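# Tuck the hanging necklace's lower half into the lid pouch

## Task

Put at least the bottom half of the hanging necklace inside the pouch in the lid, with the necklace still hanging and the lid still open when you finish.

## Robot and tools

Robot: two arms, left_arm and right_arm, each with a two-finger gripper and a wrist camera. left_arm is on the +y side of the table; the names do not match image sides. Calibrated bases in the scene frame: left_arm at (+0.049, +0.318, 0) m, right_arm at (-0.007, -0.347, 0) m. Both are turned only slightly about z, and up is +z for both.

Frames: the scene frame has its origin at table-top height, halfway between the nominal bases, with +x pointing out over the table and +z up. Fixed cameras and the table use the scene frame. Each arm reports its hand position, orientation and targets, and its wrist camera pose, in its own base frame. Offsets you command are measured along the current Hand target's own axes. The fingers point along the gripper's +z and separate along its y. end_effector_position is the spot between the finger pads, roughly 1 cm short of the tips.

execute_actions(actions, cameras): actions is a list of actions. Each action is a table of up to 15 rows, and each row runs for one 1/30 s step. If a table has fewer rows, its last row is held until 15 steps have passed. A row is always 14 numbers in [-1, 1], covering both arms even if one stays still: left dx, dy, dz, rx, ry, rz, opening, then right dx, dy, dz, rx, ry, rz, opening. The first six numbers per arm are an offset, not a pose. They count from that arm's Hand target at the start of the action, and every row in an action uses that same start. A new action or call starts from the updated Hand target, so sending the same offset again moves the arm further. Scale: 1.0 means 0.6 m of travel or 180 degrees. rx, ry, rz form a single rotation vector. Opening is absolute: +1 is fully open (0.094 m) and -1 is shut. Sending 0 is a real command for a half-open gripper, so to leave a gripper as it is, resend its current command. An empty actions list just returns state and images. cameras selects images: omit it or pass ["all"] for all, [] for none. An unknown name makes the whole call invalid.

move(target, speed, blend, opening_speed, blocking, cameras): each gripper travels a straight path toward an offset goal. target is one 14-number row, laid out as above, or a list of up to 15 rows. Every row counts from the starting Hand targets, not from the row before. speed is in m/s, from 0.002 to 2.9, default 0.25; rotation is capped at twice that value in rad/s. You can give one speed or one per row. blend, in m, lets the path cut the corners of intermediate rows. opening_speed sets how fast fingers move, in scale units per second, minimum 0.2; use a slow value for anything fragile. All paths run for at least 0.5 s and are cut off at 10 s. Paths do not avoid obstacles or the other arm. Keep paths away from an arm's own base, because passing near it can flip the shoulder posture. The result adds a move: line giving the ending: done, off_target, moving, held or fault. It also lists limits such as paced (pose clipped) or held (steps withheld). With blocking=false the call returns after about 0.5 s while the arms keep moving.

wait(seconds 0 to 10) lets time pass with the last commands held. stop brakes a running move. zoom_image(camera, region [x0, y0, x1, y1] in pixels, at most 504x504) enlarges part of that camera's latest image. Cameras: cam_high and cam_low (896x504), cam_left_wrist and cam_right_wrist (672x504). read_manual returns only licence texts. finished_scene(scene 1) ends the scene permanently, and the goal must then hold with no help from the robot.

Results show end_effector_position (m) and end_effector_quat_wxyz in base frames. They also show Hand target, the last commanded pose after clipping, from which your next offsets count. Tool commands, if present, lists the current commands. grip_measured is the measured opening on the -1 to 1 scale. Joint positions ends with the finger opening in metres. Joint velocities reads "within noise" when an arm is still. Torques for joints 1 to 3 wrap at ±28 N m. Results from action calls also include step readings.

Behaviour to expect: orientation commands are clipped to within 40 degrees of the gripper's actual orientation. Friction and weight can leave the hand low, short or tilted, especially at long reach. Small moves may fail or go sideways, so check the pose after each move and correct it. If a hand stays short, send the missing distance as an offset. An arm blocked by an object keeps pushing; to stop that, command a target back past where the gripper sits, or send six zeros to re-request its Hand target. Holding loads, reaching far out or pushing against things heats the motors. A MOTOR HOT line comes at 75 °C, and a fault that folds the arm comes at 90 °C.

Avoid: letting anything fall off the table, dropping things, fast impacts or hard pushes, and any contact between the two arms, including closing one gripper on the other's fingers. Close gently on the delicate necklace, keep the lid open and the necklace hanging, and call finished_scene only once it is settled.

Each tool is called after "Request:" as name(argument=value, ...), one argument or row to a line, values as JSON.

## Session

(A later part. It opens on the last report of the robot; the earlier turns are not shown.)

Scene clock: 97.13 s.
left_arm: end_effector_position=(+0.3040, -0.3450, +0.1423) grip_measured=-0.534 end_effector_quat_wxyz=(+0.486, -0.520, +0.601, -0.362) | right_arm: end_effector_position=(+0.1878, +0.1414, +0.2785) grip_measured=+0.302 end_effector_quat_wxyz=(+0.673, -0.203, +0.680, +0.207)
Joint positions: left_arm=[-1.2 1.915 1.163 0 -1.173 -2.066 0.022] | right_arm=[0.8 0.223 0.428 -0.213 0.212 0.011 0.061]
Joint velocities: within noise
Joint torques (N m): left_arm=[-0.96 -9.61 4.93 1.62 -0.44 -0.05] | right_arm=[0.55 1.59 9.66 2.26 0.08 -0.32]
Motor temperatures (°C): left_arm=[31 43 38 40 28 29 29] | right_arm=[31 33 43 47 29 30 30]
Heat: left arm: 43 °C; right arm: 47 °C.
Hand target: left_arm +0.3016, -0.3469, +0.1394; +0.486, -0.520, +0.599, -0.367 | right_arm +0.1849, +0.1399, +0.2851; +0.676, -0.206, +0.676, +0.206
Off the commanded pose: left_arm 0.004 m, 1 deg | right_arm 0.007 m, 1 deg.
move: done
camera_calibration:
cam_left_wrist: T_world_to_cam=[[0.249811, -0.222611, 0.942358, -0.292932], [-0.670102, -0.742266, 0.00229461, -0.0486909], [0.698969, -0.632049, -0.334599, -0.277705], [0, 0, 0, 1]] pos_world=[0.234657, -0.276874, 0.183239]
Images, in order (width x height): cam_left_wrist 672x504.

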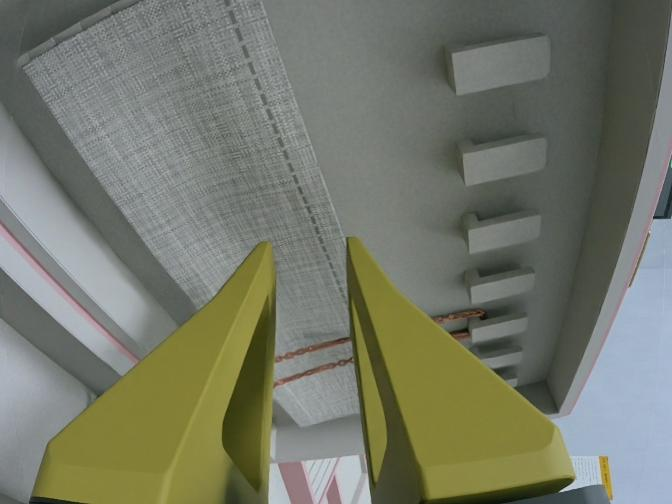

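Request:
move(
  target=[0,0,0.0400,0,0,0,-0.532, 0,0,0,0,0,0,0.3],
  speed=0.06,
  cameras=["cam_left_wrist","cam_right_wrist"],
)

Request:
zoom_image(
  camera="cam_left_wrist",
  region=[200, 130, 440, 310],
)

Scene clock: 98.70 s.
left_arm: end_effector_position=(+0.3191, -0.3476, +0.1393) grip_measured=-0.534 end_effector_quat_wxyz=(+0.486, -0.520, +0.597, -0.370) | right_arm: end_effector_position=(+0.1878, +0.1414, +0.2785) grip_measured=+0.302 end_effector_quat_wxyz=(+0.673, -0.203, +0.680, +0.207)
Joint positions: left_arm=[-1.167 1.943 1.158 0.115 -1.149 -1.993 0.022] | right_arm=[0.8 0.223 0.428 -0.213 0.212 0.011 0.061]
Joint velocities: within noise
Joint torques (N m): left_arm=[1.05 -9.43 5.15 1.74 -0.25 0.21] | right_arm=[0.58 1.61 9.66 2.26 0.07 -0.32]
Motor temperatures (°C): left_arm=[31 43 37 40 28 29 29] | right_arm=[31 33 43 47 29 30 30]
Heat: left arm: 43 °C; right arm: 47 °C.
Hand target: left_arm +0.3246, -0.3454, +0.1332; +0.486, -0.520, +0.599, -0.367 | right_arm +0.1849, +0.1399, +0.2851; +0.676, -0.206, +0.676, +0.206
Off the commanded pose: left_arm 0.009 m, 0 deg | right_arm 0.007 m, 1 deg.
move: done
camera_calibration:
cam_left_wrist: T_world_to_cam=[[0.237691, -0.211068, 0.948131, -0.287446], [-0.673014, -0.739619, 0.00407113, -0.0388915], [0.700396, -0.639073, -0.317853, -0.296108], [0, 0, 0, 1]] pos_world=[0.249542, -0.27867, 0.178576]
cam_right_wrist: T_world_to_cam=[[0.482424, -0.874643, -0.0476031, 0.0382731], [-0.612833, -0.298189, -0.731792, 0.36986], [0.625862, 0.382207, -0.679864, 0.126767], [0, 0, 0, 1]] pos_world=[0.128859, 0.0953124, 0.358667]
Images, in order (width x height): cam_left_wrist 672x504, cam_right_wrist 672x504.

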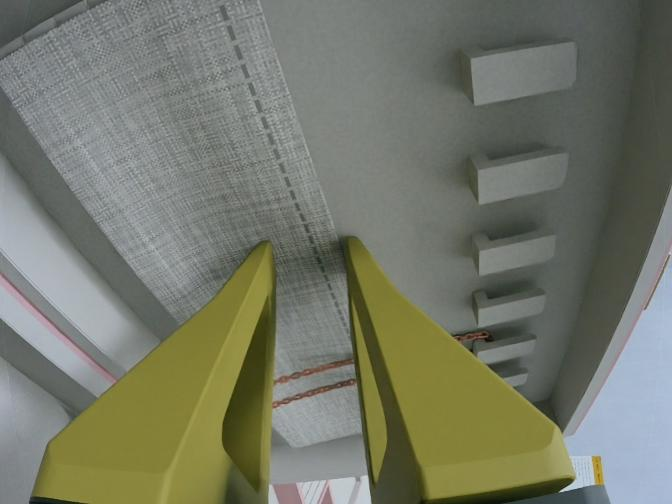

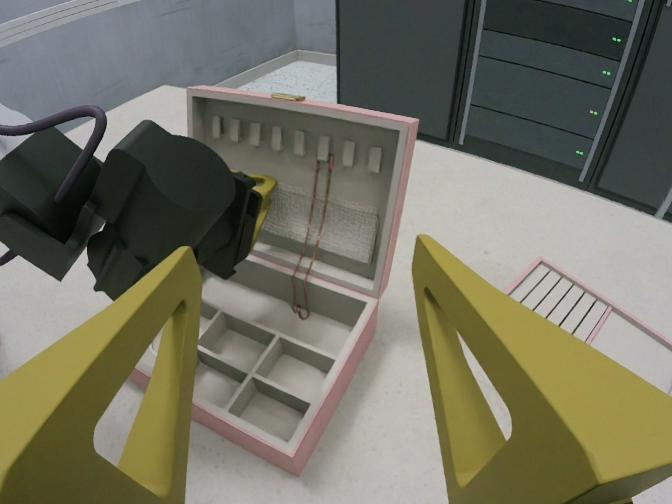

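Scaled by 2.100 from the camera's 672x504 image, which has a finer 960x720 frame.

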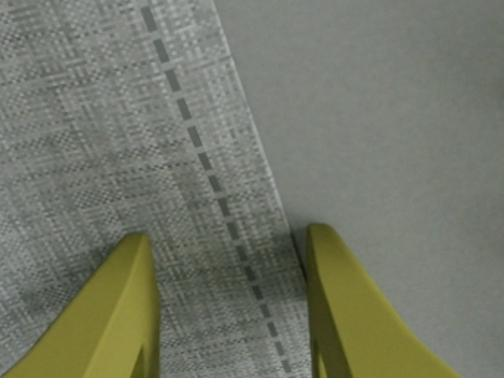

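Request:
move(
  target=[0,0,0.003,0,0,0,-0.75, 0,0,0,0,0,0,0.3],
  speed=0.05,
  opening_speed=0.25,
  cameras=["cam_left_wrist","cam_right_wrist"],
)

Request:
zoom_image(
  camera="cam_left_wrist",
  region=[200, 130, 440, 310],
)

Scene clock: 100.00 s.
left_arm: end_effector_position=(+0.3193, -0.3494, +0.1387) grip_measured=-0.748 end_effector_quat_wxyz=(+0.483, -0.519, +0.599, -0.372) | right_arm: end_effector_position=(+0.1878, +0.1414, +0.2785) grip_measured=+0.302 end_effector_quat_wxyz=(+0.673, -0.203, +0.680, +0.207)
Joint positions: left_arm=[-1.167 1.945 1.158 0.123 -1.141 -1.986 0.012] | right_arm=[0.8 0.223 0.428 -0.213 0.212 0.011 0.061]
Joint velocities: within noise
Joint torques (N m): left_arm=[1.32 -9.35 5.05 1.76 -0.23 0.2] | right_arm=[0.55 1.61 9.65 2.26 0.08 -0.31]
Motor temperatures (°C): left_arm=[31 43 37 40 28 29 29] | right_arm=[31 33 44 47 29 30 30]
Heat: left arm: 43 °C; right arm: 47 °C.
Hand target: left_arm +0.3264, -0.3452, +0.1328; +0.486, -0.520, +0.599, -0.367 | right_arm +0.1849, +0.1399, +0.2851; +0.676, -0.206, +0.676, +0.206
Off the commanded pose: left_arm 0.010 m, 1 deg | right_arm 0.007 m, 1 deg.
move: done
camera_calibration:
cam_left_wrist: T_world_to_cam=[[0.238326, -0.211723, 0.947826, -0.287607], [-0.678645, -0.734437, 0.00658467, -0.0368394], [0.694724, -0.644807, -0.31872, -0.297648], [0, 0, 0, 1]] pos_world=[0.250326, -0.279875, 0.177977]
cam_right_wrist: T_world_to_cam=[[0.482424, -0.874643, -0.0476031, 0.0382731], [-0.612833, -0.298189, -0.731792, 0.36986], [0.625862, 0.382207, -0.679864, 0.126767], [0, 0, 0, 1]] pos_world=[0.128859, 0.0953124, 0.358667]
Images, in order (width x height): cam_left_wrist 672x504, cam_right_wrist 672x504.

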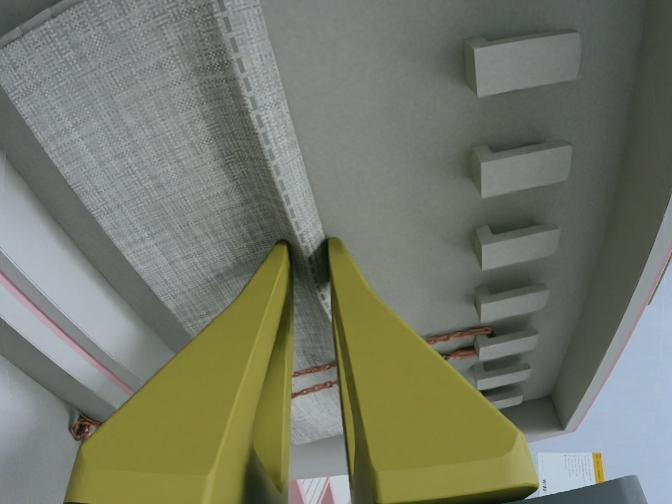

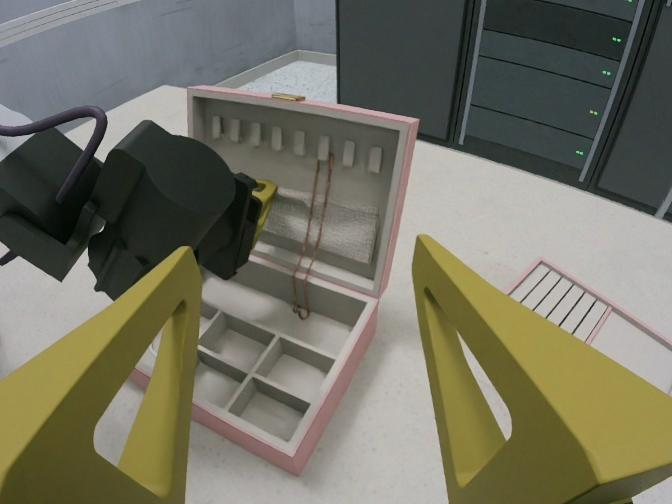

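Scaled by 2.100 from the camera's 672x504 image, which has a finer 960x720 frame.

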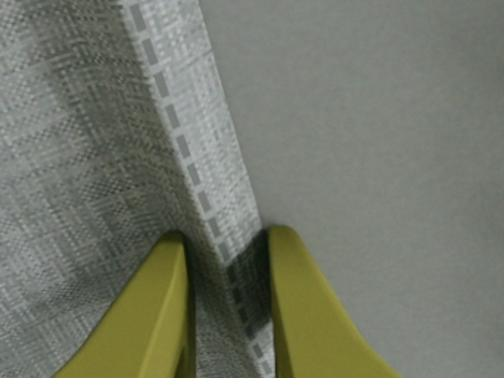

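Request:
move(
  target=[0,0,0.001,0,0,0,-0.88, 0,0,0,0,0,0,0.3],
  speed=0.05,
  opening_speed=0.25,
  cameras=["cam_left_wrist","cam_right_wrist"],
)

Request:
zoom_image(
  camera="cam_left_wrist",
  region=[200, 130, 440, 310],
)

Scene clock: 100.90 s.
left_arm: end_effector_position=(+0.3201, -0.3495, +0.1377) grip_measured=-0.878 end_effector_quat_wxyz=(+0.482, -0.518, +0.600, -0.372) | right_arm: end_effector_position=(+0.1878, +0.1414, +0.2785) grip_measured=+0.302 end_effector_quat_wxyz=(+0.673, -0.203, +0.680, +0.207)
Joint positions: left_arm=[-1.165 1.947 1.158 0.126 -1.137 -1.984 0.006] | right_arm=[0.8 0.223 0.428 -0.213 0.212 0.011 0.061]
Joint velocities: within noise
Joint torques (N m): left_arm=[1.33 -9.57 4.96 1.78 -0.3 0.19] | right_arm=[0.57 1.58 9.66 2.26 0.07 -0.32]
Motor temperatures (°C): left_arm=[31 43 37 40 28 29 29] | right_arm=[31 33 44 47 29 30 30]
Heat: left arm: 43 °C; right arm: 47 °C.
Hand target: left_arm +0.3269, -0.3452, +0.1327; +0.486, -0.520, +0.599, -0.367 | right_arm +0.1849, +0.1399, +0.2851; +0.676, -0.206, +0.676, +0.206
Off the commanded pose: left_arm 0.010 m, 1 deg | right_arm 0.007 m, 1 deg.
move: done
camera_calibration:
cam_left_wrist: T_world_to_cam=[[0.240205, -0.212203, 0.947244, -0.287609], [-0.67993, -0.733232, 0.00815948, -0.0358506], [0.692818, -0.646019, -0.320409, -0.298223], [0, 0, 0, 1]] pos_world=[0.251324, -0.279976, 0.177175]
cam_right_wrist: T_world_to_cam=[[0.482424, -0.874643, -0.0476031, 0.0382731], [-0.612833, -0.298189, -0.731792, 0.36986], [0.625862, 0.382207, -0.679864, 0.126767], [0, 0, 0, 1]] pos_world=[0.128859, 0.0953124, 0.358667]
Images, in order (width x height): cam_left_wrist 672x504, cam_right_wrist 672x504.

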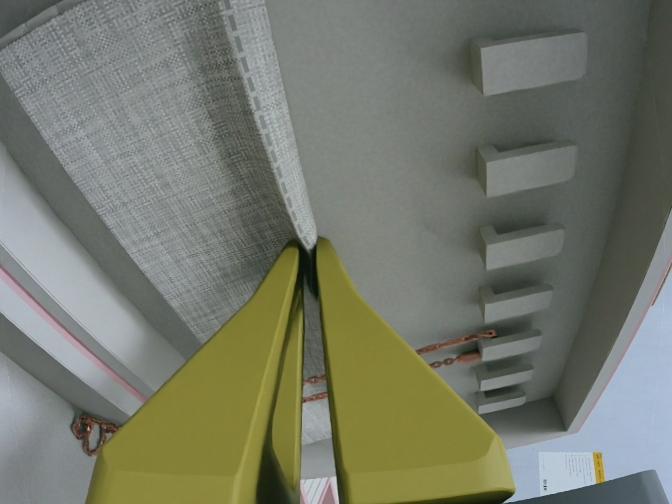

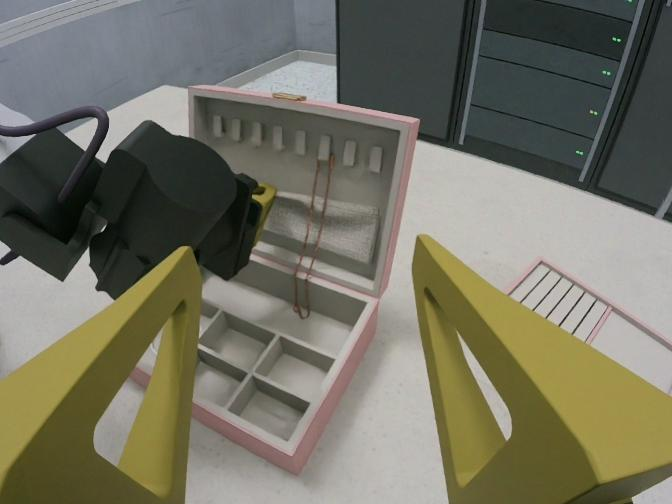

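Scaled by 2.100 from the camera's 672x504 image, which has a finer 960x720 frame.

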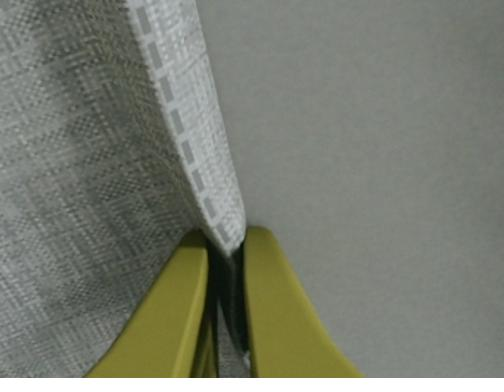

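Request:
move(
  target=[0,0,0,0,0,0,-1.0, 0,0,0,0,0,0,0.3],
  speed=0.05,
  opening_speed=0.25,
  cameras=["cam_left_wrist","cam_right_wrist"],
)

Request:
zoom_image(
  camera="cam_left_wrist",
  region=[200, 130, 440, 310],
)

Scene clock: 102.17 s.
left_arm: end_effector_position=(+0.3201, -0.3498, +0.1369) grip_measured=-0.989 end_effector_quat_wxyz=(+0.482, -0.518, +0.602, -0.371) | right_arm: end_effector_position=(+0.1878, +0.1414, +0.2785) grip_measured=+0.302 end_effector_quat_wxyz=(+0.673, -0.203, +0.680, +0.207)
Joint positions: left_arm=[-1.165 1.948 1.158 0.126 -1.135 -1.984 0.001] | right_arm=[0.8 0.223 0.428 -0.213 0.212 0.011 0.061]
Joint velocities: within noise
Joint torques (N m): left_arm=[1.24 -9.46 4.94 1.71 -0.38 0.18] | right_arm=[0.58 1.62 9.66 2.26 0.08 -0.32]
Motor temperatures (°C): left_arm=[31 44 37 40 28 29 29] | right_arm=[31 33 44 47 29 30 30]
Heat: left arm: 44 °C; right arm: 47 °C.
Hand target: left_arm +0.3269, -0.3452, +0.1326; +0.486, -0.520, +0.599, -0.367 | right_arm +0.1849, +0.1399, +0.2851; +0.676, -0.206, +0.676, +0.206
Off the commanded pose: left_arm 0.009 m, 1 deg | right_arm 0.007 m, 1 deg.
move: done
camera_calibration:
cam_left_wrist: T_world_to_cam=[[0.241457, -0.213795, 0.946568, -0.287769], [-0.681149, -0.732097, 0.00839883, -0.0352771], [0.691184, -0.646781, -0.322396, -0.298135], [0, 0, 0, 1]] pos_world=[0.251521, -0.280178, 0.176571]
cam_right_wrist: T_world_to_cam=[[0.482424, -0.874643, -0.0476031, 0.0382731], [-0.612833, -0.298189, -0.731792, 0.36986], [0.625862, 0.382207, -0.679864, 0.126767], [0, 0, 0, 1]] pos_world=[0.128859, 0.0953124, 0.358667]
Images, in order (width x height): cam_left_wrist 672x504, cam_right_wrist 672x504.

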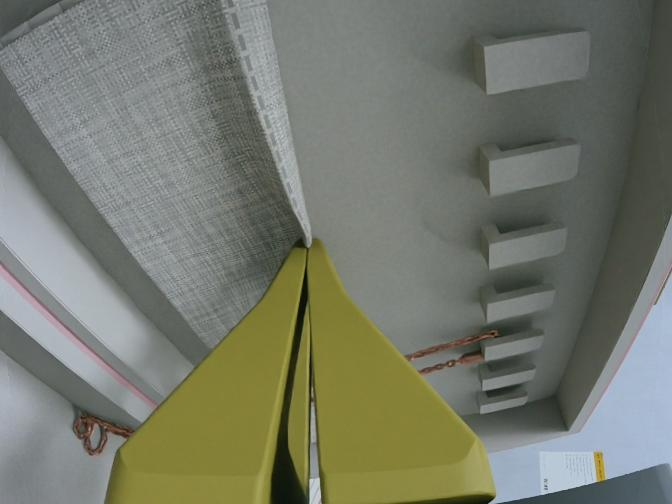

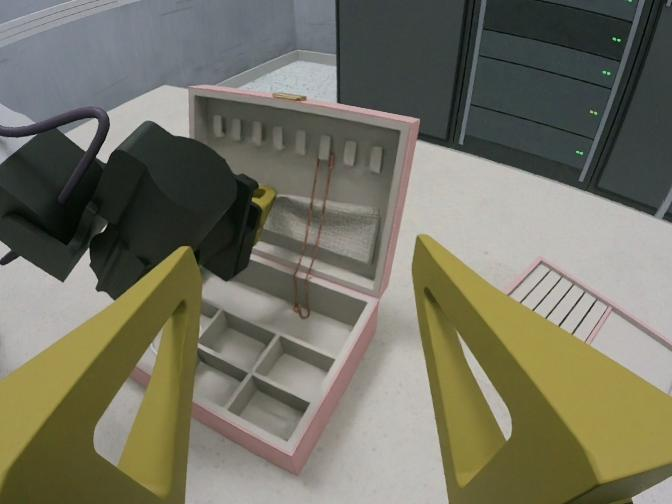

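Scaled by 2.100 from the camera's 672x504 image, which has a finer 960x720 frame.

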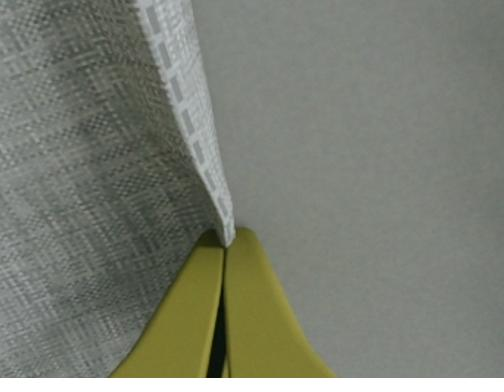

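Request:
move(
  target=[0,0,-0.0200,0,0,0,-1.0, 0,0,0,0,0,0,0.3],
  speed=0.03,
  cameras=["cam_left_wrist","cam_right_wrist"],
)

Request:
zoom_image(
  camera="cam_left_wrist",
  region=[200, 130, 440, 310],
)

Scene clock: 103.30 s.
left_arm: end_effector_position=(+0.3184, -0.3485, +0.1350) grip_measured=-0.989 end_effector_quat_wxyz=(+0.482, -0.519, +0.602, -0.368) | right_arm: end_effector_position=(+0.1878, +0.1414, +0.2785) grip_measured=+0.302 end_effector_quat_wxyz=(+0.673, -0.203, +0.680, +0.207)
Joint positions: left_arm=[-1.168 1.948 1.158 0.106 -1.139 -2 0.001] | right_arm=[0.8 0.223 0.428 -0.213 0.212 0.011 0.061]
Joint velocities: within noise
Joint torques (N m): left_arm=[-0.69 -11.06 5.03 1.41 -0.49 -0.08] | right_arm=[0.58 1.58 9.68 2.26 0.08 -0.32]
Motor temperatures (°C): left_arm=[31 44 37 40 28 29 29] | right_arm=[31 33 44 47 29 30 30]
Heat: left arm: 44 °C; right arm: 47 °C.
Hand target: left_arm +0.3154, -0.3460, +0.1357; +0.486, -0.520, +0.599, -0.367 | right_arm +0.1849, +0.1399, +0.2851; +0.676, -0.206, +0.676, +0.206
Off the commanded pose: left_arm 0.004 m, 1 deg | right_arm 0.007 m, 1 deg.
move: done
camera_calibration:
cam_left_wrist: T_world_to_cam=[[0.24653, -0.215998, 0.944758, -0.287466], [-0.677554, -0.735422, 0.00866682, -0.037838], [0.692924, -0.642261, -0.327654, -0.294985], [0, 0, 0, 1]] pos_world=[0.249634, -0.279377, 0.17526]
cam_right_wrist: T_world_to_cam=[[0.482424, -0.874643, -0.0476031, 0.0382731], [-0.612833, -0.298189, -0.731792, 0.36986], [0.625862, 0.382207, -0.679864, 0.126767], [0, 0, 0, 1]] pos_world=[0.128859, 0.0953124, 0.358667]
Images, in order (width x height): cam_left_wrist 672x504, cam_right_wrist 672x504.

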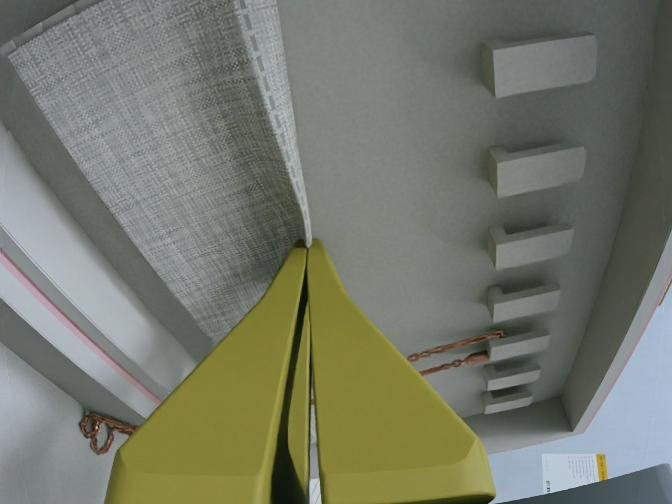

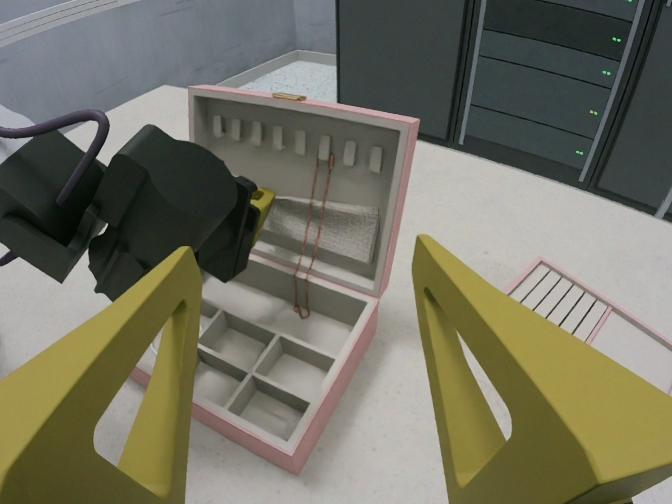

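Scaled by 2.100 from the camera's 672x504 image, which has a finer 960x720 frame.

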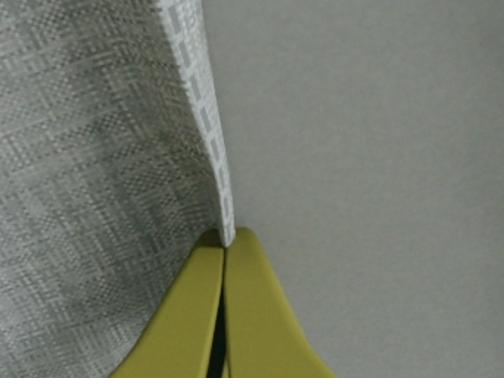

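Request:
move(
  target=[-0.0013,-0.0063,-0.0183,0,0,0,-1.0, 0,0,0,0,0,0,0.3],
  speed=0.03,
  cameras=["cam_left_wrist","cam_right_wrist"],
)

Request:
zoom_image(
  camera="cam_right_wrist",
  region=[220, 130, 420, 280],
)

Scene clock: 104.50 s.
left_arm: end_effector_position=(+0.3089, -0.3478, +0.1309) grip_measured=-0.989 end_effector_quat_wxyz=(+0.486, -0.516, +0.607, -0.359) | right_arm: end_effector_position=(+0.1878, +0.1414, +0.2785) grip_measured=+0.302 end_effector_quat_wxyz=(+0.673, -0.203, +0.680, +0.207)
Joint positions: left_arm=[-1.19 1.948 1.158 0.049 -1.16 -2.039 0.001] | right_arm=[0.8 0.223 0.428 -0.213 0.212 0.011 0.061]
Joint velocities: within noise
Joint torques (N m): left_arm=[-0.96 -13.08 5.52 1.23 -0.48 0.03] | right_arm=[0.57 1.57 9.66 2.26 0.08 -0.31]
Motor temperatures (°C): left_arm=[31 45 37 40 28 29 29] | right_arm=[31 33 44 47 29 30 30]
Heat: left arm: 45 °C; right arm: 47 °C.
Hand target: left_arm +0.3059, -0.3466, +0.1423; +0.486, -0.520, +0.599, -0.367 | right_arm +0.1849, +0.1399, +0.2851; +0.676, -0.206, +0.676, +0.206
Off the commanded pose: left_arm 0.012 m, 1 deg | right_arm 0.007 m, 1 deg.
move: off_target (left_arm)
camera_calibration:
cam_left_wrist: T_world_to_cam=[[0.253879, -0.235265, 0.938188, -0.289202], [-0.675071, -0.737749, -0.00232398, -0.0437531], [0.692694, -0.632753, -0.346119, -0.283472], [0, 0, 0, 1]] pos_world=[0.240245, -0.279686, 0.173109]
cam_right_wrist: T_world_to_cam=[[0.482424, -0.874643, -0.0476031, 0.0382731], [-0.612833, -0.298189, -0.731792, 0.36986], [0.625862, 0.382207, -0.679864, 0.126767], [0, 0, 0, 1]] pos_world=[0.128859, 0.0953124, 0.358667]
Images, in order (width x height): cam_left_wrist 672x504, cam_right_wrist 672x504.

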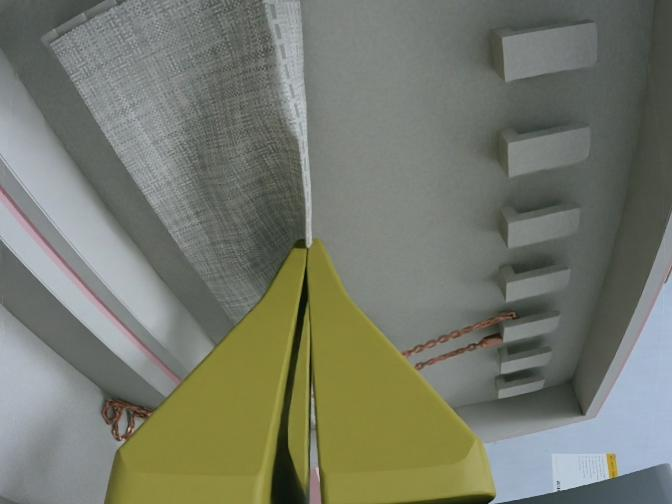

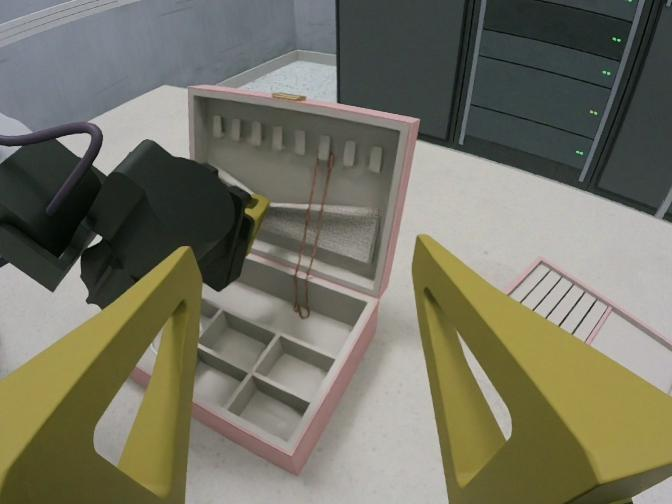

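Scaled by 2.520 from the camera's 672x504 image, which has a finer 960x720 frame.

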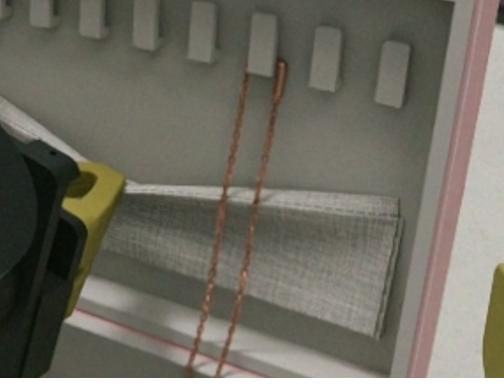

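Request:
move(
  target=[-0.0023,-0.0050,-0.0187,0,0,0,-1.0, 0,0,0,0,0,0,0.3],
  speed=0.03,
  cameras=["cam_left_wrist","cam_right_wrist"],
)

Request:
zoom_image(
  camera="cam_right_wrist",
  region=[180, 80, 430, 280],
)

Scene clock: 107.80 s.
left_arm: end_effector_position=(+0.2994, -0.3483, +0.1322) grip_measured=-0.989 end_effector_quat_wxyz=(+0.489, -0.513, +0.609, -0.356) | right_arm: end_effector_position=(+0.1878, +0.1414, +0.2785) grip_measured=+0.302 end_effector_quat_wxyz=(+0.673, -0.203, +0.680, +0.207)
Joint positions: left_arm=[-1.214 1.938 1.158 0.003 -1.178 -2.067 0.001] | right_arm=[0.8 0.223 0.428 -0.213 0.212 0.011 0.061]
Joint velocities: within noise
Joint torques (N m): left_arm=[-0.98 -14.31 5.63 1.16 -0.4 -0.01] | right_arm=[0.54 1.61 9.66 2.26 0.07 -0.32]
Motor temperatures (°C): left_arm=[31 46 37 40 28 29 30] | right_arm=[31 33 44 47 29 30 30]
Heat: left arm: 46 °C; right arm: 47 °C.
Hand target: left_arm +0.2958, -0.3466, +0.1483; +0.486, -0.520, +0.599, -0.367 | right_arm +0.1849, +0.1399, +0.2851; +0.676, -0.206, +0.676, +0.206
Off the commanded pose: left_arm 0.017 m, 2 deg | right_arm 0.007 m, 1 deg.
joint sent to its limit (left arm) — joint 6 (wrist roll), lower limit. The joint targets still meet the commanded pose.
move: off_target (left_arm)
camera_calibration:
cam_left_wrist: T_world_to_cam=[[0.25301, -0.246491, 0.935536, -0.291366], [-0.677583, -0.735372, -0.0105043, -0.0479484], [0.690556, -0.631246, -0.353074, -0.274718], [0, 0, 0, 1]] pos_world=[0.230938, -0.280494, 0.175085]
cam_right_wrist: T_world_to_cam=[[0.482424, -0.874643, -0.0476031, 0.0382731], [-0.612833, -0.298189, -0.731792, 0.36986], [0.625862, 0.382207, -0.679864, 0.126767], [0, 0, 0, 1]] pos_world=[0.128859, 0.0953124, 0.358667]
Images, in order (width x height): cam_left_wrist 672x504, cam_right_wrist 672x504.

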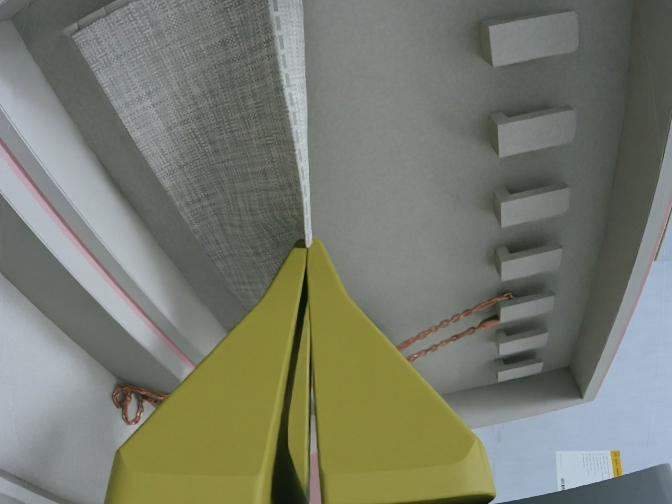

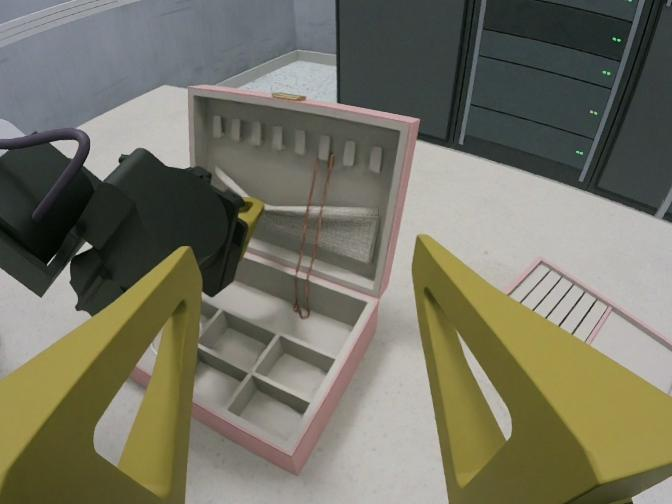

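Scaled by 2.016 from the camera's 672x504 image, which has a finer 960x720 frame.

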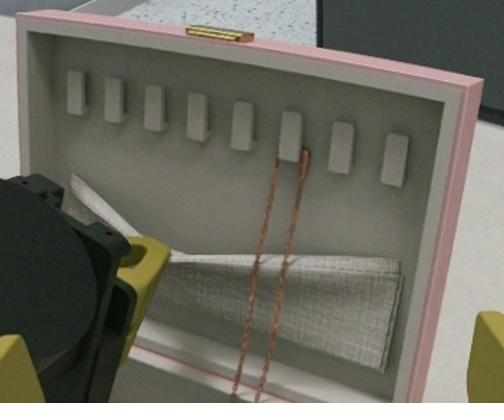

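Request:
move(
  target=[0,0,0,0,0,0,-1.0, 0.300,0.018,0.2714,0,0.111,0,-0.15],
  speed=0.15,
  cameras=["cam_left_wrist","cam_right_wrist"],
)

Scene clock: 111.30 s.
left_arm: end_effector_position=(+0.2993, -0.3482, +0.1321) grip_measured=-0.989 end_effector_quat_wxyz=(+0.489, -0.513, +0.609, -0.356) | right_arm: end_effector_position=(+0.3095, +0.2365, +0.1021) grip_measured=-0.148 end_effector_quat_wxyz=(+0.547, -0.245, +0.784, +0.160)
Joint positions: left_arm=[-1.214 1.938 1.158 0.002 -1.178 -2.068 0.001] | right_arm=[0.699 1.461 0.383 0.719 0.105 0.021 0.04]
Joint velocities: within noise
Joint torques (N m): left_arm=[-0.87 -14 5.61 1.16 -0.53 -0.04] | right_arm=[-0.06 -3.04 8.39 2.5 0 -0.07]
Motor temperatures (°C): left_arm=[31 48 37 40 28 29 30] | right_arm=[31 33 44 47 29 30 30]
Heat: left arm: 48 °C; right arm: 47 °C.
Hand target: left_arm +0.2958, -0.3466, +0.1483; +0.486, -0.520, +0.599, -0.367 | right_arm +0.3140, +0.2400, +0.1052; +0.549, -0.239, +0.783, +0.168
Off the commanded pose: left_arm 0.017 m, 2 deg | right_arm 0.006 m, 1 deg.
joint sent to its limit (left arm) — joint 6 (wrist roll), lower limit. The joint targets still meet the commanded pose.
move: off_target (left_arm)
camera_calibration:
cam_left_wrist: T_world_to_cam=[[0.253242, -0.245935, 0.93562, -0.291255], [-0.677299, -0.735639, -0.0100458, -0.0480947], [0.690749, -0.631151, -0.352866, -0.274709], [0, 0, 0, 1]] pos_world=[0.230939, -0.280393, 0.175086]
cam_right_wrist: T_world_to_cam=[[0.48037, -0.877015, 0.00948585, 0.0497319], [-0.777363, -0.430746, -0.458437, 0.398082], [0.406142, 0.212846, -0.888676, 0.0236869], [0, 0, 0, 1]] pos_world=[0.275944, 0.210046, 0.203074]
Images, in order (width x height): cam_left_wrist 672x504, cam_right_wrist 672x504.

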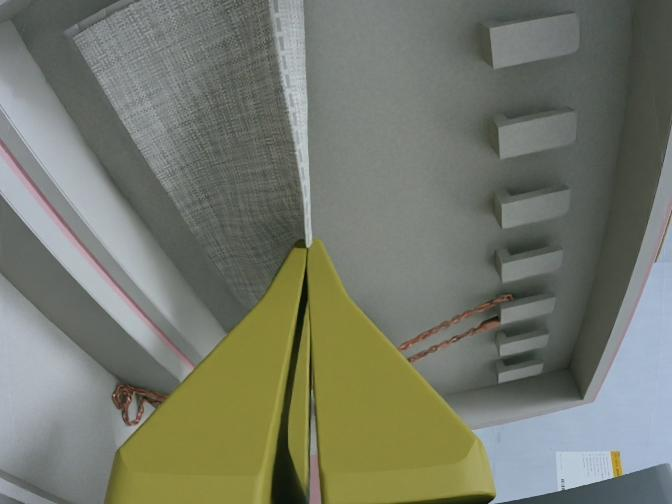

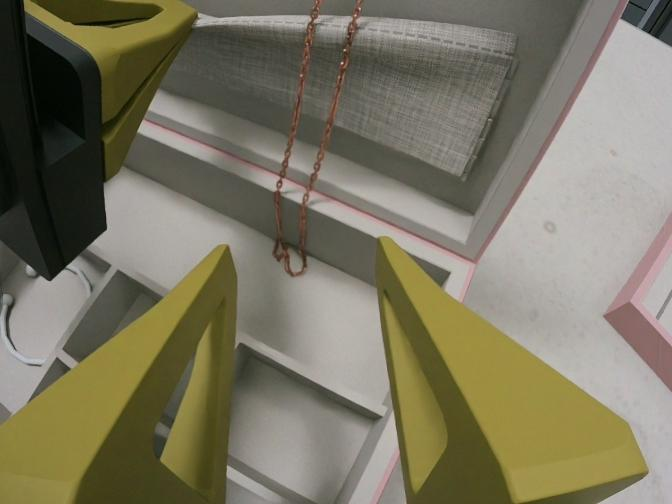

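Request:
zoom_image(
  camera="cam_right_wrist",
  region=[180, 0, 540, 200],
)

Request:
zoom_image(
  camera="cam_right_wrist",
  region=[220, 140, 400, 300],
)

Scaled by 1.400 from the camera's 672x504 image, which has a finer 960x720 frame.

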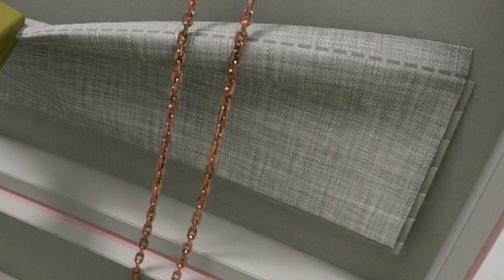

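Scaled by 2.800 from the camera's 672x504 image, which has a finer 960x720 frame.

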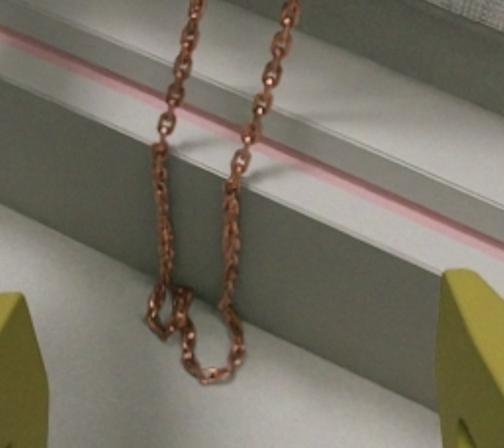

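Request:
move(
  target=[0.0033,0.0157,0.0043,0,0,0,-1.0, -0.1253,0,-0.0456,0,0,0,-0.15],
  speed=0.12,
  cameras=["cam_left_wrist","cam_right_wrist"],
)

Request:
zoom_image(
  camera="cam_right_wrist",
  region=[180, 40, 520, 240],
)

Scene clock: 112.73 s.
left_arm: end_effector_position=(+0.2993, -0.3482, +0.1321) grip_measured=-0.989 end_effector_quat_wxyz=(+0.489, -0.513, +0.609, -0.356) | right_arm: end_effector_position=(+0.3118, +0.2385, +0.1167) grip_measured=-0.148 end_effector_quat_wxyz=(+0.554, -0.243, +0.780, +0.163)
Joint positions: left_arm=[-1.214 1.938 1.158 0.002 -1.178 -2.068 0.001] | right_arm=[0.699 1.42 0.41 0.667 0.105 0.022 0.04]
Joint velocities: within noise
Joint torques (N m): left_arm=[-0.84 -13.2 5.04 1.36 -0.55 -0.05] | right_arm=[0.31 -3.6 6.72 2.35 0.11 -0.2]
Motor temperatures (°C): left_arm=[31 48 37 39 28 29 30] | right_arm=[31 33 44 48 29 30 30]
Heat: left arm: 48 °C; right arm: 48 °C.
Hand target: left_arm +0.2960, -0.3466, +0.1441; +0.487, -0.519, +0.599, -0.368 (not the last commanded pose) | right_arm +0.3108, +0.2377, +0.1110; +0.546, -0.245, +0.785, +0.160 (not the last commanded pose)
Off the commanded pose: left_arm 0.007 m, 2 deg | right_arm 0.068 m, 1 deg.
joint sent to its limit (left arm) — joint 6 (wrist roll), lower limit.
move: held (right_arm; a check stopped the path); limits=held
pose unreachable (right arm): on one or more control steps of this call, first in action 0 (counted from 0), this arm could not follow its commanded pose, so it was not sent that pose on those steps. It may still have moved: this result reports where it is.
cause: moving toward the commanded pose would bring a part of the arm too close to another arm (this arm's gripper housing and the left arm's wrist (the part past joint 4), where that arm would come to rest).
camera_calibration:
cam_left_wrist: T_world_to_cam=[[0.253413, -0.246339, 0.935467, -0.291261], [-0.677342, -0.735597, -0.0102183, -0.0481116], [0.690644, -0.631042, -0.353265, -0.274551], [0, 0, 0, 1]] pos_world=[0.230839, -0.280393, 0.174984]
cam_right_wrist: T_world_to_cam=[[0.480396, -0.877034, 0.00563185, 0.0506768], [-0.771302, -0.42552, -0.473314, 0.406055], [0.417509, 0.223034, -0.880876, 0.0284046], [0, 0, 0, 1]] pos_world=[0.276987, 0.210895, 0.216927]
Images, in order (width x height): cam_left_wrist 672x504, cam_right_wrist 672x504.

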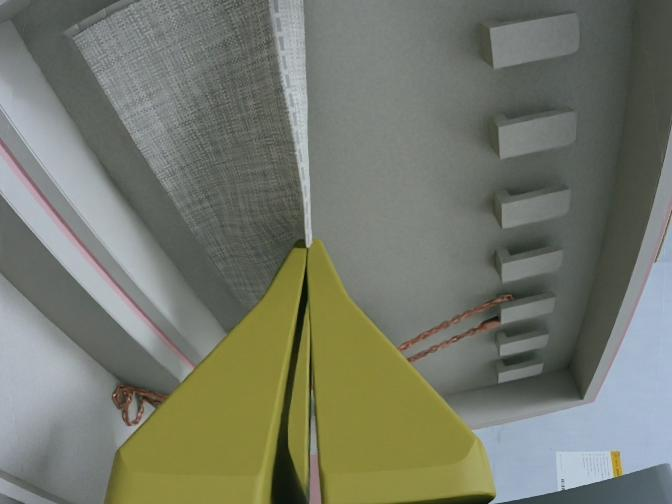

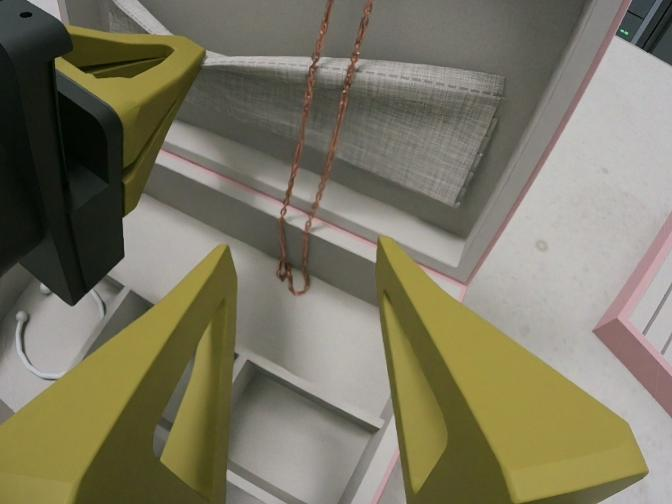

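Scaled by 1.482 from the camera's 672x504 image, which has a finer 960x720 frame.

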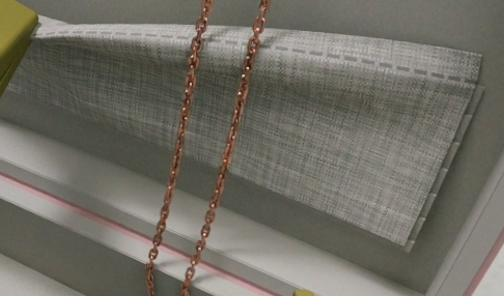

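Request:
move(
  target=[0,0,0,0.0134,0.0630,0.0173,-1.0, 0,0,0,0,0,0,-0.15],
  speed=0.06,
  cameras=["cam_left_wrist","cam_right_wrist"],
)

Scene clock: 115.67 s.
left_arm: end_effector_position=(+0.2947, -0.3496, +0.1314) grip_measured=-0.989 end_effector_quat_wxyz=(+0.448, -0.452, +0.657, -0.405) | right_arm: end_effector_position=(+0.3118, +0.2385, +0.1167) grip_measured=-0.148 end_effector_quat_wxyz=(+0.554, -0.243, +0.780, +0.163)
Joint positions: left_arm=[-1.191 1.833 0.938 0.374 -0.995 -1.787 0.001] | right_arm=[0.699 1.42 0.41 0.667 0.105 0.022 0.04]
Joint velocities: within noise
Joint torques (N m): left_arm=[0.29 -12.78 4.48 1.8 -0.18 0.23] | right_arm=[0.34 -3.62 6.74 2.35 0.11 -0.19]
Motor temperatures (°C): left_arm=[31 49 37 40 28 29 30] | right_arm=[31 33 44 47 29 30 30]
Heat: left arm: 49 °C; right arm: 47 °C.
Hand target: left_arm +0.2960, -0.3467, +0.1441; +0.446, -0.453, +0.650, -0.416 | right_arm +0.3108, +0.2377, +0.1110; +0.546, -0.245, +0.785, +0.160
Off the commanded pose: left_arm 0.013 m, 2 deg | right_arm 0.006 m, 1 deg.
move: off_target (left_arm)
camera_calibration:
cam_left_wrist: T_world_to_cam=[[0.202485, -0.28393, 0.937221, -0.288161], [-0.810135, -0.586238, -0.00257224, 0.0380322], [0.550165, -0.758755, -0.348726, -0.276335], [0, 0, 0, 1]] pos_world=[0.241189, -0.269192, 0.173803]
cam_right_wrist: T_world_to_cam=[[0.480396, -0.877034, 0.00563185, 0.0506768], [-0.771302, -0.42552, -0.473314, 0.406055], [0.417509, 0.223034, -0.880876, 0.0284046], [0, 0, 0, 1]] pos_world=[0.276987, 0.210895, 0.216927]
Images, in order (width x height): cam_left_wrist 672x504, cam_right_wrist 672x504.

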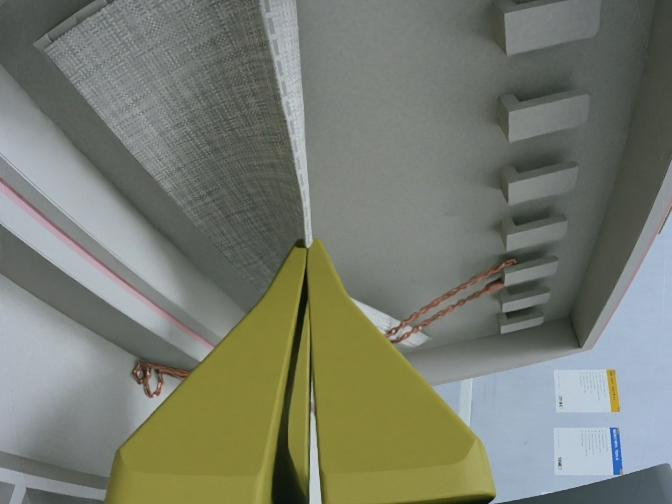

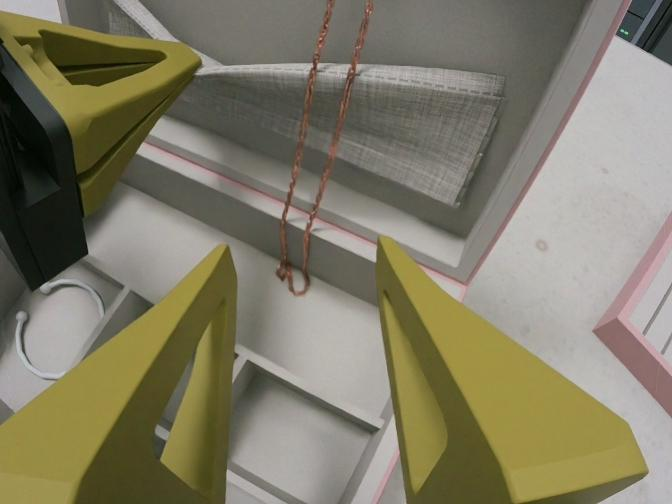

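Request:
move(
  target=[0.004,0,0,0.0112,0.0525,0.0144,-1.0, 0,0,0,0,0,0,-0.15],
  speed=0.06,
  cameras=["cam_left_wrist","cam_right_wrist"],
)

Scene clock: 117.77 s.
left_arm: end_effector_position=(+0.2954, -0.3501, +0.1314) grip_measured=-0.989 end_effector_quat_wxyz=(+0.410, -0.397, +0.693, -0.440) | right_arm: end_effector_position=(+0.3118, +0.2385, +0.1167) grip_measured=-0.148 end_effector_quat_wxyz=(+0.554, -0.243, +0.780, +0.163)
Joint positions: left_arm=[-1.142 1.769 0.819 0.543 -0.8 -1.641 0.001] | right_arm=[0.699 1.42 0.41 0.667 0.105 0.022 0.04]
Joint velocities: within noise
Joint torques (N m): left_arm=[0.28 -11.95 4.71 1.99 -0.07 0.22] | right_arm=[0.34 -3.62 6.74 2.34 0.11 -0.19]
Motor temperatures (°C): left_arm=[31 49 37 40 28 29 30] | right_arm=[31 34 44 47 29 30 30]
Heat: left arm: 49 °C; right arm: 47 °C.
Hand target: left_arm +0.2955, -0.3489, +0.1435; +0.408, -0.395, +0.687, -0.453 | right_arm +0.3108, +0.2377, +0.1110; +0.546, -0.245, +0.785, +0.160
Off the commanded pose: left_arm 0.012 m, 2 deg | right_arm 0.006 m, 1 deg.
move: off_target (left_arm)
camera_calibration:
cam_left_wrist: T_world_to_cam=[[0.157833, -0.312206, 0.936812, -0.285125], [-0.895807, -0.444434, 0.00281079, 0.112625], [0.415474, -0.839646, -0.349823, -0.265522], [0, 0, 0, 1]] pos_world=[0.25621, -0.261908, 0.173906]
cam_right_wrist: T_world_to_cam=[[0.480396, -0.877034, 0.00563185, 0.0506768], [-0.771302, -0.42552, -0.473314, 0.406055], [0.417509, 0.223034, -0.880876, 0.0284046], [0, 0, 0, 1]] pos_world=[0.276987, 0.210895, 0.216927]
Images, in order (width x height): cam_left_wrist 672x504, cam_right_wrist 672x504.

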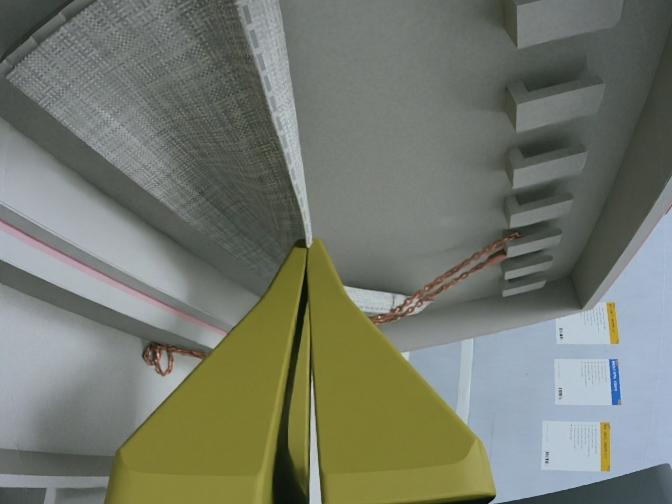

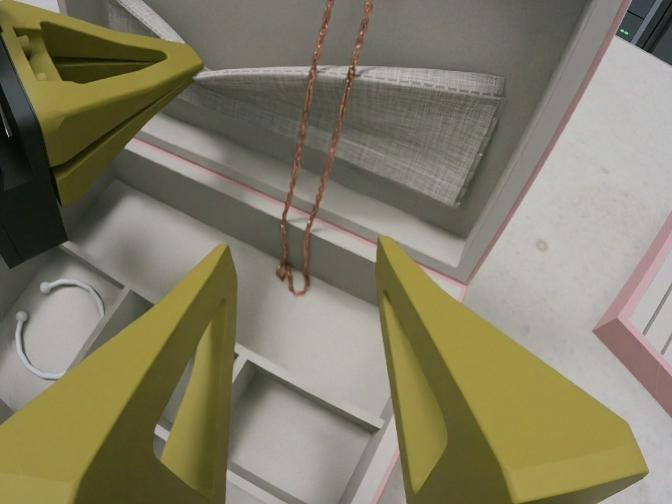

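Request:
zoom_image(
  camera="cam_left_wrist",
  region=[290, 200, 590, 380],
)

Request:
zoom_image(
  camera="cam_right_wrist",
  region=[180, 0, 520, 240],
)

Scaled by 1.680 from the camera's 672x504 image, which has a finer 960x720 frame.

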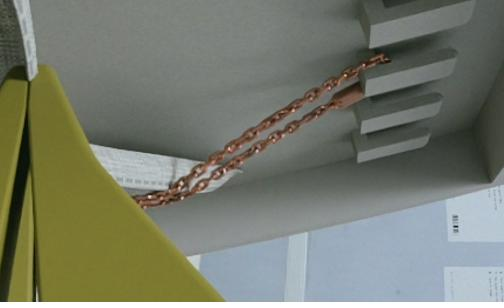

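Scaled by 1.482 from the camera's 672x504 image, which has a finer 960x720 frame.

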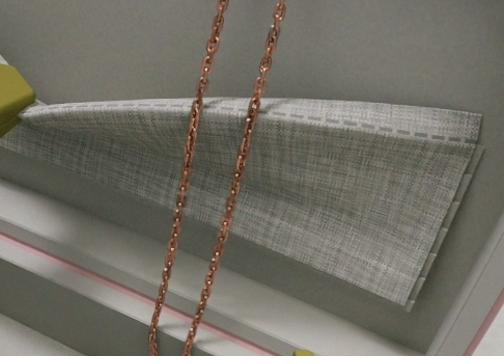

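Request:
move(
  target=[0,0,0,0,0,0,-1.0, -0.0007,-0.0220,0.0358,-0.0434,-0.0039,-0.0105,-0.15],
  speed=0.08,
  cameras=["cam_left_wrist","cam_right_wrist"],
)

Scene clock: 120.07 s.
left_arm: end_effector_position=(+0.2954, -0.3502, +0.1315) grip_measured=-0.989 end_effector_quat_wxyz=(+0.410, -0.397, +0.693, -0.440) | right_arm: end_effector_position=(+0.3304, +0.2349, +0.1014) grip_measured=-0.148 end_effector_quat_wxyz=(+0.532, -0.287, +0.770, +0.205)
Joint positions: left_arm=[-1.142 1.769 0.819 0.543 -0.8 -1.64 0.001] | right_arm=[0.548 1.534 0.444 0.726 -0.165 -0.052 0.04]
Joint velocities: within noise
Joint torques (N m): left_arm=[0.24 -11.81 4.82 2.03 -0.1 0.15] | right_arm=[0.01 -3.51 8.35 2.51 -0.05 -0.33]
Motor temperatures (°C): left_arm=[31 49 37 40 28 29 30] | right_arm=[31 34 44 48 29 30 30]
Heat: left arm: 49 °C; right arm: 48 °C.
Hand target: left_arm +0.2955, -0.3489, +0.1435; +0.408, -0.395, +0.687, -0.453 | right_arm +0.3350, +0.2379, +0.1039; +0.536, -0.293, +0.765, +0.205
Off the commanded pose: left_arm 0.012 m, 2 deg | right_arm 0.006 m, 1 deg.
move: off_target (left_arm)
camera_calibration:
cam_left_wrist: T_world_to_cam=[[0.157232, -0.312644, 0.936767, -0.285218], [-0.896271, -0.443501, 0.00241775, 0.113099], [0.414701, -0.839977, -0.349946, -0.265479], [0, 0, 0, 1]] pos_world=[0.256307, -0.262008, 0.174006]
cam_right_wrist: T_world_to_cam=[[0.58857, -0.80827, -0.016856, -0.0109443], [-0.724108, -0.517783, -0.455596, 0.415902], [0.359517, 0.280356, -0.890027, 0.0144802], [0, 0, 0, 1]] pos_world=[0.302394, 0.202441, 0.202187]
Images, in order (width x height): cam_left_wrist 672x504, cam_right_wrist 672x504.

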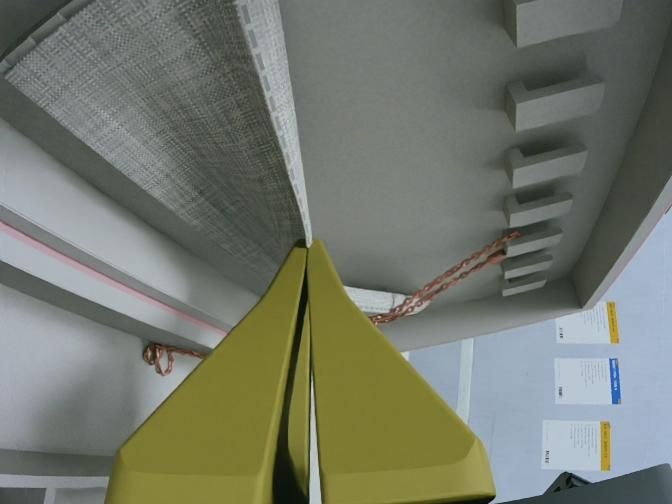

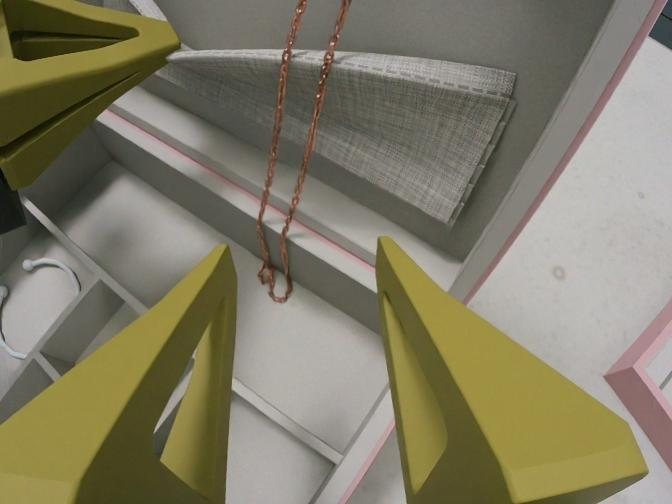

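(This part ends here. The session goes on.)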